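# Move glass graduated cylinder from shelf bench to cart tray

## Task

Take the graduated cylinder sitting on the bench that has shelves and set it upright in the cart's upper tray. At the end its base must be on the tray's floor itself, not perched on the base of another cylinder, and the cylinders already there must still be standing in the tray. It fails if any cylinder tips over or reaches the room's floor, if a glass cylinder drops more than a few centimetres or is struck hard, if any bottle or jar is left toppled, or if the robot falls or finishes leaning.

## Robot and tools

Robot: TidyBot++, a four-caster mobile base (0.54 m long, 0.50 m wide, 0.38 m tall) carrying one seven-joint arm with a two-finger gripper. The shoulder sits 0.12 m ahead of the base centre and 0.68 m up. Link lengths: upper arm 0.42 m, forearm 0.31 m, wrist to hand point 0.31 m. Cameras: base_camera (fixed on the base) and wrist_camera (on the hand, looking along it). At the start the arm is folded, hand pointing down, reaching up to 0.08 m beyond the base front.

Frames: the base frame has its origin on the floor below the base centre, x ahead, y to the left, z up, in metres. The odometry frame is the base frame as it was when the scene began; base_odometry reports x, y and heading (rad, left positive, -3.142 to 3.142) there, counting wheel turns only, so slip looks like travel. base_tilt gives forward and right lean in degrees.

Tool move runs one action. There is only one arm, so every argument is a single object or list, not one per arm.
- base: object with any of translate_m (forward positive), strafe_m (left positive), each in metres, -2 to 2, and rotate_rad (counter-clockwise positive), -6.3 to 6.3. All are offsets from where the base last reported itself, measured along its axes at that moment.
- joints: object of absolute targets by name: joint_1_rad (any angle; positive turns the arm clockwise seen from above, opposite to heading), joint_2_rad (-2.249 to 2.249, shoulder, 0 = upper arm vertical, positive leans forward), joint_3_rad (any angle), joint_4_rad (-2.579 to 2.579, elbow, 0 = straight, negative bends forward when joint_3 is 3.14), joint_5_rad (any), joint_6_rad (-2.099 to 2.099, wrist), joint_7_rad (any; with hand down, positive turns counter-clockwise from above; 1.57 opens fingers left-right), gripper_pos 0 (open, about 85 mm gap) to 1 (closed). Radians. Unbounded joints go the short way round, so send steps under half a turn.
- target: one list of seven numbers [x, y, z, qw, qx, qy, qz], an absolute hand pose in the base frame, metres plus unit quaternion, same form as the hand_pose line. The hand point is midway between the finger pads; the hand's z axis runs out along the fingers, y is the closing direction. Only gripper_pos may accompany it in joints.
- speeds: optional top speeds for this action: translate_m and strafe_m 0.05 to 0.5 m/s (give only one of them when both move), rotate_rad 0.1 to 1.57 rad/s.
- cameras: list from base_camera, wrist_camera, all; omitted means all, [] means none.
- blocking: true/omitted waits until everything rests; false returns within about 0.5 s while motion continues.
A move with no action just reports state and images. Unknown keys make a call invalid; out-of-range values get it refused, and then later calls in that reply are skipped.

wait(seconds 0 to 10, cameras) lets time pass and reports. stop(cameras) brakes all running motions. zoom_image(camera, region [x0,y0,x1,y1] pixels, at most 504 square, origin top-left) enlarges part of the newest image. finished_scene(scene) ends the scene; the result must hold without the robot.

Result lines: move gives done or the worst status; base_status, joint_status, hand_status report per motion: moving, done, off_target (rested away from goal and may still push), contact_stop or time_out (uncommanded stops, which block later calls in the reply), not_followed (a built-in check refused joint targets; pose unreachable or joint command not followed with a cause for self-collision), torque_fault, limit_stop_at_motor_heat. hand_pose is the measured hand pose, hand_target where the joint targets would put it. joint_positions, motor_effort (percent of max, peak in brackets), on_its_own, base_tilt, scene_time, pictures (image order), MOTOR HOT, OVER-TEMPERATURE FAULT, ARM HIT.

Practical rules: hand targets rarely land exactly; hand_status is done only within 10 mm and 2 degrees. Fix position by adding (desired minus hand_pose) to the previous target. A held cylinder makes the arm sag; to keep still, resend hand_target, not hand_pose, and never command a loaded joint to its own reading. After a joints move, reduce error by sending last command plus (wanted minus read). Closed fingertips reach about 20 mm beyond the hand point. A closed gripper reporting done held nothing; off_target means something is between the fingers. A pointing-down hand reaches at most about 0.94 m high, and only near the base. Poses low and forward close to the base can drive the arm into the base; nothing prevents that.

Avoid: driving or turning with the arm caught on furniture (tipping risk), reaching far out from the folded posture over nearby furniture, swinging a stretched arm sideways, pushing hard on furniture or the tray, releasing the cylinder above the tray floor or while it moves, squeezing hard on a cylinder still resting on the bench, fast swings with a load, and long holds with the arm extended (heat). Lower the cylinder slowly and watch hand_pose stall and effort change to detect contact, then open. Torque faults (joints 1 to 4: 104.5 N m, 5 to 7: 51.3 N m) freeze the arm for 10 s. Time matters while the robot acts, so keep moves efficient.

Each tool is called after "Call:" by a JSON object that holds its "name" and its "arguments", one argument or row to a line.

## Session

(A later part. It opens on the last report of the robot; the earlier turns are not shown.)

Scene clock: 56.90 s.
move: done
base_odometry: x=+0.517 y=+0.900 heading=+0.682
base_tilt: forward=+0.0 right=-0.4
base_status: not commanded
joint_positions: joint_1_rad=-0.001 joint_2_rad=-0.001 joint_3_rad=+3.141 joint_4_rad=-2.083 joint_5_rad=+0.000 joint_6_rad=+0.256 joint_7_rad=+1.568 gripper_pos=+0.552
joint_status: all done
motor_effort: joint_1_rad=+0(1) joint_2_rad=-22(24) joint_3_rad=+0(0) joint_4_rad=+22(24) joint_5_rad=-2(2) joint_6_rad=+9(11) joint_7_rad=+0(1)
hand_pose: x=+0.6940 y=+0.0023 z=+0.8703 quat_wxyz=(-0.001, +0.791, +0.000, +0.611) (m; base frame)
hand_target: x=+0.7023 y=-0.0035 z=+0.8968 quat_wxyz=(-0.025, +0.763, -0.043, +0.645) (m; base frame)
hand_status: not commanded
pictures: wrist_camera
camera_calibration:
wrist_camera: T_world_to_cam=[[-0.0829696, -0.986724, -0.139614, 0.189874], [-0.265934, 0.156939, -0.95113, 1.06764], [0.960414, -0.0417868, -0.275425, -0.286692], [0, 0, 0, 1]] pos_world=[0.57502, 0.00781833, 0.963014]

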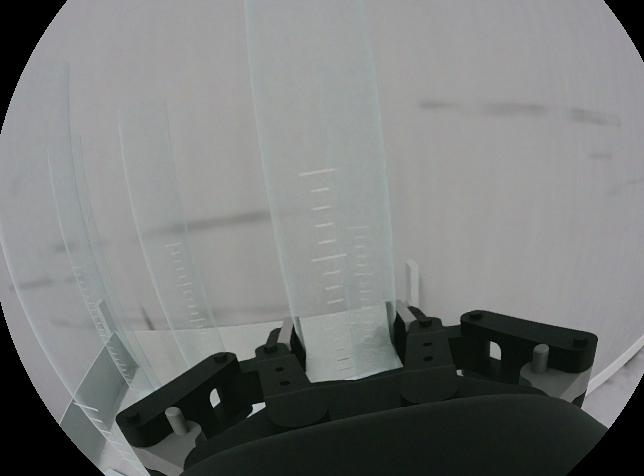

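Call:
{"name": "move", "arguments": {
  "joints": {"joint_2_rad": 0.088, "joint_4_rad": -2.162, "joint_6_rad": 0.49},
  "cameras": ["wrist_camera"]
}}

Scene clock: 58.20 s.
move: done
base_odometry: x=+0.517 y=+0.900 heading=+0.682
base_tilt: forward=+0.0 right=-0.4
base_status: not commanded
joint_positions: joint_1_rad=-0.001 joint_2_rad=+0.081 joint_3_rad=+3.141 joint_4_rad=-2.167 joint_5_rad=+0.000 joint_6_rad=+0.408 joint_7_rad=+1.568 gripper_pos=+0.552
joint_status: all done
motor_effort: joint_1_rad=+0(1) joint_2_rad=-23(26) joint_3_rad=+0(0) joint_4_rad=+20(22) joint_5_rad=-1(2) joint_6_rad=+10(10) joint_7_rad=+0(1)
hand_pose: x=+0.6982 y=+0.0023 z=+0.8212 quat_wxyz=(-0.001, +0.796, +0.000, +0.606) (m; base frame)
hand_target: x=+0.7062 y=-0.0058 z=+0.8448 quat_wxyz=(-0.021, +0.770, -0.044, +0.637) (m; base frame)
hand_status: not commanded
pictures: wrist_camera
camera_calibration:
wrist_camera: T_world_to_cam=[[-0.0849721, -0.986718, -0.138449, 0.183814], [-0.279685, 0.156986, -0.947171, 1.02843], [0.956324, -0.041761, -0.289309, -0.290015], [0, 0, 0, 1]] pos_world=[0.580602, 0.00781289, 0.91564]

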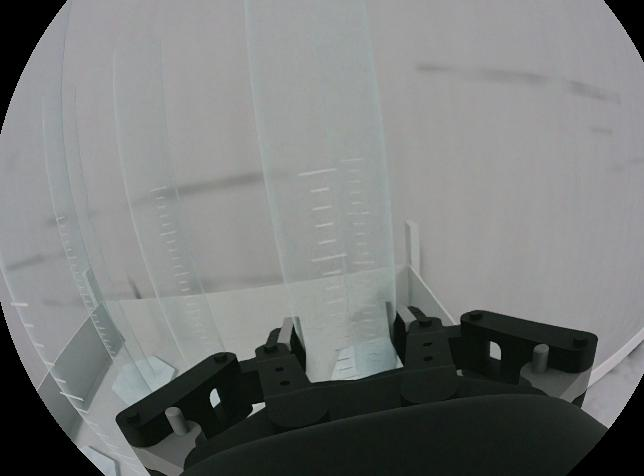

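Call:
{"name": "move", "arguments": {
  "joints": {"joint_2_rad": 0.107, "joint_4_rad": -2.182, "joint_6_rad": 0.529},
  "cameras": []
}}

Call:
{"name": "move", "arguments": {
  "joints": {"joint_2_rad": 0.122, "joint_4_rad": -2.196, "joint_6_rad": 0.557},
  "cameras": ["wrist_camera"]
}}

Scene clock: 58.93 s.
move: done
base_odometry: x=+0.517 y=+0.900 heading=+0.682
base_tilt: forward=+0.0 right=-0.4
base_status: not commanded
joint_positions: joint_1_rad=-0.001 joint_2_rad=+0.092 joint_3_rad=+3.141 joint_4_rad=-2.183 joint_5_rad=+0.000 joint_6_rad=+0.450 joint_7_rad=+1.568 gripper_pos=+0.552
joint_status: all done
motor_effort: joint_1_rad=+0(1) joint_2_rad=-23(24) joint_3_rad=+0(0) joint_4_rad=+20(21) joint_5_rad=+0(2) joint_6_rad=+9(10) joint_7_rad=+0(0)
hand_pose: x=+0.6985 y=+0.0023 z=+0.8187 quat_wxyz=(-0.001, +0.791, +0.000, +0.612) (m; base frame)
hand_target: x=+0.7062 y=-0.0064 z=+0.8346 quat_wxyz=(-0.020, +0.770, -0.044, +0.637) (m; base frame)
hand_status: not commanded
pictures: none
No camera images: "cameras" was empty.

Scene clock: 59.53 s.
move: done
base_odometry: x=+0.517 y=+0.900 heading=+0.682
base_tilt: forward=+0.0 right=-0.4
base_status: not commanded
joint_positions: joint_1_rad=-0.001 joint_2_rad=+0.105 joint_3_rad=+3.141 joint_4_rad=-2.196 joint_5_rad=+0.000 joint_6_rad=+0.479 joint_7_rad=+1.568 gripper_pos=+0.552
joint_status: all done
motor_effort: joint_1_rad=+0(1) joint_2_rad=-23(25) joint_3_rad=+0(0) joint_4_rad=+19(21) joint_5_rad=-1(2) joint_6_rad=+9(10) joint_7_rad=+0(1)
hand_pose: x=+0.6989 y=+0.0023 z=+0.8137 quat_wxyz=(-0.001, +0.790, +0.000, +0.613) (m; base frame)
hand_target: x=+0.7063 y=-0.0068 z=+0.8268 quat_wxyz=(-0.019, +0.770, -0.044, +0.636) (m; base frame)
hand_status: not commanded
pictures: wrist_camera
camera_calibration:
wrist_camera: T_world_to_cam=[[-0.0822452, -0.98671, -0.140139, 0.182304], [-0.261109, 0.157037, -0.95245, 1.01281], [0.961799, -0.0417429, -0.270555, -0.312008], [0, 0, 0, 1]] pos_world=[0.579537, 0.00780783, 0.905788]

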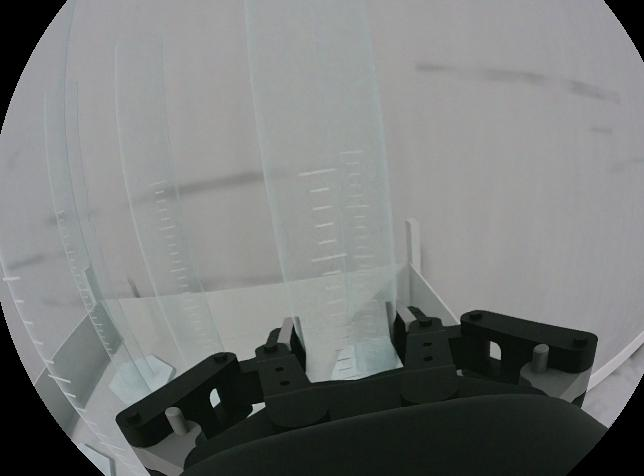

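Call:
{"name": "move", "arguments": {
  "joints": {"joint_2_rad": 0.145, "joint_4_rad": -2.212, "joint_6_rad": 0.572},
  "cameras": []
}}

Call:
{"name": "move", "arguments": {
  "joints": {"joint_2_rad": 0.16, "joint_4_rad": -2.228, "joint_6_rad": 0.602},
  "cameras": ["wrist_camera"]
}}

Scene clock: 60.27 s.
move: done
base_odometry: x=+0.517 y=+0.900 heading=+0.682
base_tilt: forward=+0.0 right=-0.4
base_status: not commanded
joint_positions: joint_1_rad=-0.001 joint_2_rad=+0.113 joint_3_rad=+3.141 joint_4_rad=-2.201 joint_5_rad=+0.000 joint_6_rad=+0.504 joint_7_rad=+1.568 gripper_pos=+0.552
joint_status: all done
motor_effort: joint_1_rad=+0(1) joint_2_rad=-21(23) joint_3_rad=-1(1) joint_4_rad=+18(19) joint_5_rad=-1(2) joint_6_rad=+8(9) joint_7_rad=+0(1)
hand_pose: x=+0.7004 y=+0.0023 z=+0.8136 quat_wxyz=(-0.001, +0.786, +0.000, +0.618) (m; base frame)
hand_target: x=+0.7059 y=-0.0070 z=+0.8093 quat_wxyz=(-0.018, +0.778, -0.045, +0.627) (m; base frame)
hand_status: not commanded
pictures: none
No camera images: "cameras" was empty.

Scene clock: 60.83 s.
move: off_target
base_odometry: x=+0.517 y=+0.900 heading=+0.682
base_tilt: forward=+0.0 right=-0.4
base_status: not commanded
joint_positions: joint_1_rad=-0.001 joint_2_rad=+0.120 joint_3_rad=+3.141 joint_4_rad=-2.214 joint_5_rad=+0.000 joint_6_rad=+0.540 joint_7_rad=+1.568 gripper_pos=+0.552
joint_status: joint_2_rad off_target (ended at +0.120, target +0.160); the others done
motor_effort: joint_1_rad=+0(1) joint_2_rad=-19(21) joint_3_rad=+0(1) joint_4_rad=+17(18) joint_5_rad=-1(1) joint_6_rad=+8(8) joint_7_rad=-1(1)
hand_pose: x=+0.7002 y=+0.0023 z=+0.8137 quat_wxyz=(-0.001, +0.781, +0.000, +0.624) (m; base frame)
hand_target: x=+0.7051 y=-0.0074 z=+0.8013 quat_wxyz=(-0.017, +0.778, -0.045, +0.627) (m; base frame)
hand_status: not commanded
pictures: wrist_camera
camera_calibration:
wrist_camera: T_world_to_cam=[[-0.078343, -0.986702, -0.142416, 0.18153], [-0.234714, 0.157095, -0.959286, 1.00022], [0.968902, -0.0417263, -0.2439, -0.339903], [0, 0, 0, 1]] pos_world=[0.57832, 0.00780366, 0.902445]

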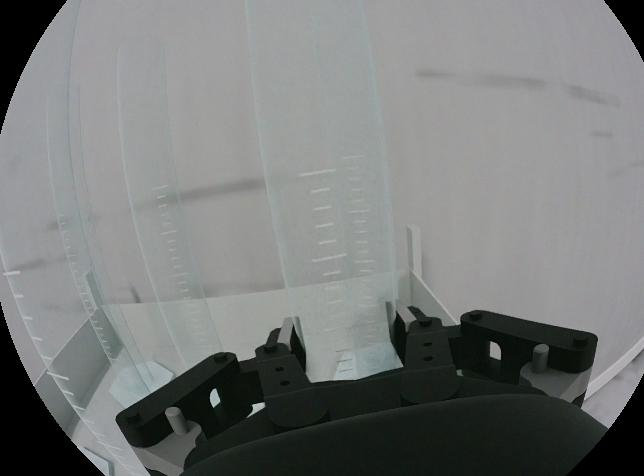

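Call:
{"name": "move", "arguments": {
  "joints": {"joint_6_rad": 0.48},
  "cameras": []
}}

Scene clock: 61.70 s.
move: done
base_odometry: x=+0.517 y=+0.900 heading=+0.682
base_tilt: forward=+0.0 right=-0.4
base_status: not commanded
joint_positions: joint_1_rad=-0.001 joint_2_rad=+0.118 joint_3_rad=+3.141 joint_4_rad=-2.198 joint_5_rad=+0.000 joint_6_rad=+0.505 joint_7_rad=+1.568 gripper_pos=+0.552
joint_status: all done
motor_effort: joint_1_rad=+1(1) joint_2_rad=-16(19) joint_3_rad=+0(1) joint_4_rad=+12(16) joint_5_rad=-1(2) joint_6_rad=+4(7) joint_7_rad=+0(1)
hand_pose: x=+0.7019 y=+0.0023 z=+0.8127 quat_wxyz=(-0.001, +0.787, +0.000, +0.617) (m; base frame)
hand_target: x=+0.6947 y=-0.0057 z=+0.7648 quat_wxyz=(-0.018, +0.815, -0.045, +0.578) (m; base frame)
hand_status: not commanded
pictures: none
No camera images: "cameras" was empty.

Call:
{"name": "move", "arguments": {
  "joints": {"joint_2_rad": 0.14, "joint_4_rad": -2.22, "joint_6_rad": 0.46},
  "cameras": ["wrist_camera"]
}}

Scene clock: 62.37 s.
move: done
base_odometry: x=+0.517 y=+0.900 heading=+0.682
base_tilt: forward=+0.0 right=-0.4
base_status: not commanded
joint_positions: joint_1_rad=-0.001 joint_2_rad=+0.117 joint_3_rad=+3.141 joint_4_rad=-2.198 joint_5_rad=+0.000 joint_6_rad=+0.503 joint_7_rad=+1.568 gripper_pos=+0.552
joint_status: all done
motor_effort: joint_1_rad=+1(1) joint_2_rad=-16(17) joint_3_rad=+0(0) joint_4_rad=+12(14) joint_5_rad=-1(1) joint_6_rad=+4(6) joint_7_rad=+0(0)
hand_pose: x=+0.7016 y=+0.0023 z=+0.8127 quat_wxyz=(-0.001, +0.787, +0.000, +0.617) (m; base frame)
hand_target: x=+0.6936 y=-0.0054 z=+0.7745 quat_wxyz=(-0.018, +0.812, -0.045, +0.581) (m; base frame)
hand_status: not commanded
pictures: wrist_camera
camera_calibration:
wrist_camera: T_world_to_cam=[[-0.0808811, -0.986706, -0.140957, 0.182104], [-0.251853, 0.157063, -0.954935, 1.00814], [0.96438, -0.0417358, -0.261208, -0.324262], [0, 0, 0, 1]] pos_world=[0.581344, 0.00780863, 0.903677]

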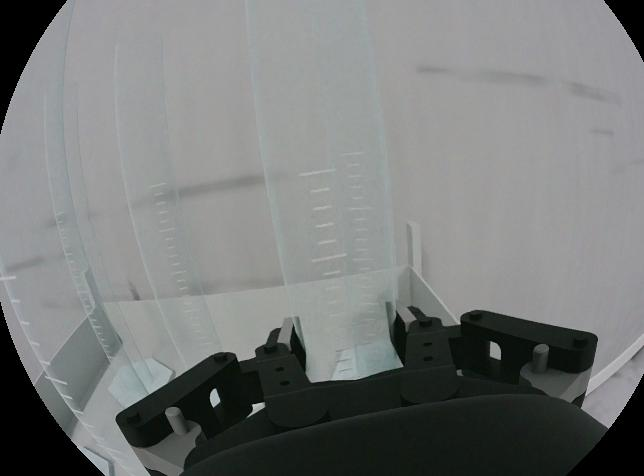

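Call:
{"name": "move", "arguments": {
  "joints": {"gripper_pos": 0.5},
  "cameras": ["wrist_camera"]
}}

Scene clock: 63.30 s.
move: done
base_odometry: x=+0.517 y=+0.899 heading=+0.682
base_tilt: forward=+0.0 right=-0.4
base_status: not commanded
joint_positions: joint_1_rad=-0.001 joint_2_rad=+0.125 joint_3_rad=+3.141 joint_4_rad=-2.217 joint_5_rad=+0.000 joint_6_rad=+0.491 joint_7_rad=+1.568 gripper_pos=+0.500
joint_status: all done
motor_effort: joint_1_rad=+0(1) joint_2_rad=-22(23) joint_3_rad=+0(1) joint_4_rad=+16(19) joint_5_rad=+0(2) joint_6_rad=+7(8) joint_7_rad=+0(1)
hand_pose: x=+0.6959 y=+0.0023 z=+0.7939 quat_wxyz=(-0.001, +0.799, +0.000, +0.601) (m; base frame)
hand_target: x=+0.6936 y=-0.0054 z=+0.7745 quat_wxyz=(-0.018, +0.812, -0.045, +0.581) (m; base frame)
hand_status: not commanded
pictures: wrist_camera
camera_calibration:
wrist_camera: T_world_to_cam=[[-0.0864896, -0.986715, -0.137527, 0.180153], [-0.290112, 0.157006, -0.944026, 1.00666], [0.953076, -0.0417503, -0.299837, -0.285096], [0, 0, 0, 1]] pos_world=[0.579343, 0.00780484, 0.889605]

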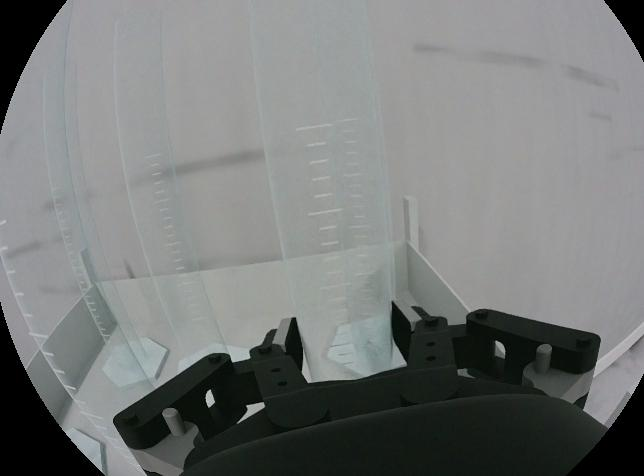

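Call:
{"name": "move", "arguments": {
  "joints": {"gripper_pos": 0.1},
  "cameras": ["wrist_camera"]
}}

Scene clock: 64.17 s.
move: done
base_odometry: x=+0.517 y=+0.899 heading=+0.682
base_tilt: forward=+0.0 right=-0.4
base_status: not commanded
joint_positions: joint_1_rad=-0.001 joint_2_rad=+0.125 joint_3_rad=+3.141 joint_4_rad=-2.217 joint_5_rad=+0.000 joint_6_rad=+0.491 joint_7_rad=+1.568 gripper_pos=+0.100
joint_status: all done
motor_effort: joint_1_rad=+0(0) joint_2_rad=-22(22) joint_3_rad=+0(0) joint_4_rad=+17(18) joint_5_rad=-1(2) joint_6_rad=+8(8) joint_7_rad=+0(1)
hand_pose: x=+0.6959 y=+0.0023 z=+0.7939 quat_wxyz=(-0.001, +0.799, +0.000, +0.601) (m; base frame)
hand_target: x=+0.6936 y=-0.0054 z=+0.7745 quat_wxyz=(-0.018, +0.812, -0.045, +0.581) (m; base frame)
hand_status: not commanded
pictures: wrist_camera
camera_calibration:
wrist_camera: T_world_to_cam=[[-0.0864896, -0.986715, -0.137527, 0.180153], [-0.290112, 0.157006, -0.944026, 1.00666], [0.953076, -0.0417503, -0.299837, -0.285096], [0, 0, 0, 1]] pos_world=[0.579343, 0.00780484, 0.889605]

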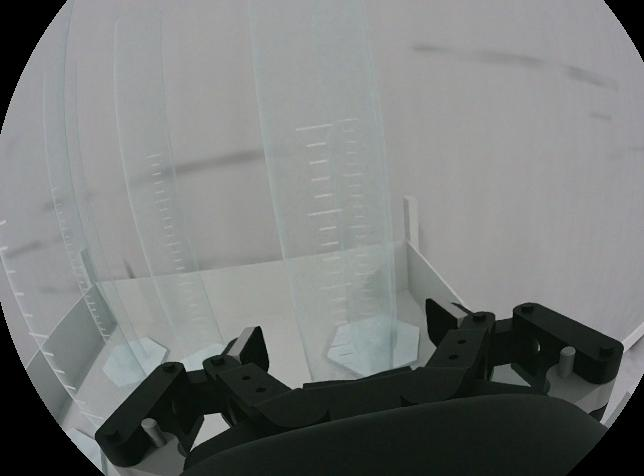

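Call:
{"name": "move", "arguments": {
  "base": {"translate_m": -0.3},
  "speeds": {"translate_m": 0.2},
  "cameras": []
}}

Call:
{"name": "move", "arguments": {
  "joints": {"joint_2_rad": -0.1, "joint_4_rad": -1.5, "joint_6_rad": -0.8, "joint_5_rad": -0.055, "joint_7_rad": 1.525},
  "cameras": ["wrist_camera"]
}}

Scene clock: 66.50 s.
move: done
base_odometry: x=+0.284 y=+0.710 heading=+0.682
base_tilt: forward=+0.0 right=-0.4
base_status: done
joint_positions: joint_1_rad=-0.001 joint_2_rad=+0.127 joint_3_rad=+3.141 joint_4_rad=-2.218 joint_5_rad=+0.000 joint_6_rad=+0.491 joint_7_rad=+1.568 gripper_pos=+0.100
joint_status: not commanded
motor_effort: joint_1_rad=+0(1) joint_2_rad=-22(25) joint_3_rad=+0(1) joint_4_rad=+17(18) joint_5_rad=+0(1) joint_6_rad=+8(8) joint_7_rad=+0(1)
hand_pose: x=+0.6961 y=+0.0023 z=+0.7924 quat_wxyz=(-0.001, +0.800, +0.000, +0.600) (m; base frame)
hand_target: x=+0.6936 y=-0.0054 z=+0.7745 quat_wxyz=(-0.018, +0.812, -0.045, +0.581) (m; base frame)
hand_status: not commanded
pictures: none
No camera images: "cameras" was empty.

Scene clock: 68.90 s.
move: done
base_odometry: x=+0.284 y=+0.710 heading=+0.682
base_tilt: forward=+0.0 right=-0.4
base_status: not commanded
joint_positions: joint_1_rad=-0.001 joint_2_rad=-0.085 joint_3_rad=+3.141 joint_4_rad=-1.513 joint_5_rad=+0.000 joint_6_rad=-0.743 joint_7_rad=+1.568 gripper_pos=+0.100
joint_status: all done
motor_effort: joint_1_rad=+0(1) joint_2_rad=-17(24) joint_3_rad=+0(1) joint_4_rad=+21(22) joint_5_rad=-1(2) joint_6_rad=+6(9) joint_7_rad=-1(2)
hand_pose: x=+0.6512 y=+0.0022 z=+0.9699 quat_wxyz=(-0.001, +0.885, -0.001, +0.466) (m; base frame)
hand_target: x=+0.6384 y=+0.0145 z=+0.9710 quat_wxyz=(-0.037, +0.890, -0.028, +0.453) (m; base frame)
hand_status: not commanded
pictures: wrist_camera
camera_calibration:
wrist_camera: T_world_to_cam=[[-0.125234, -0.986801, -0.102667, 0.191881], [-0.572084, 0.156371, -0.805151, 1.20877], [0.810578, -0.0420984, -0.584115, 0.178801], [0, 0, 0, 1]] pos_world=[0.570618, 0.00785905, 1.09739]

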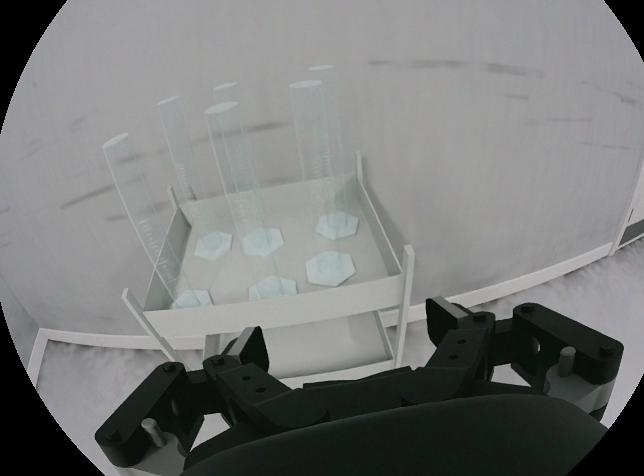

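Call:
{"name": "zoom_image", "arguments": {
  "camera": "wrist_camera",
  "region": [140, 160, 420, 340]
}}

Scaled by 1.800.

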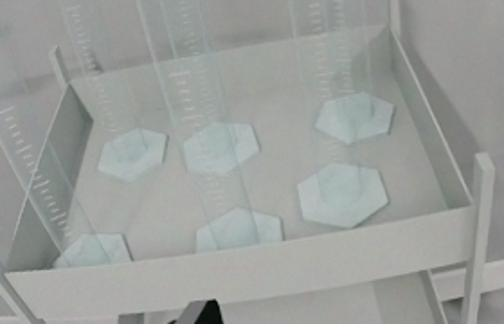

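Call:
{"name": "finished_scene", "arguments": {
  "scene": 1
}}

The scene is finished: the task was done.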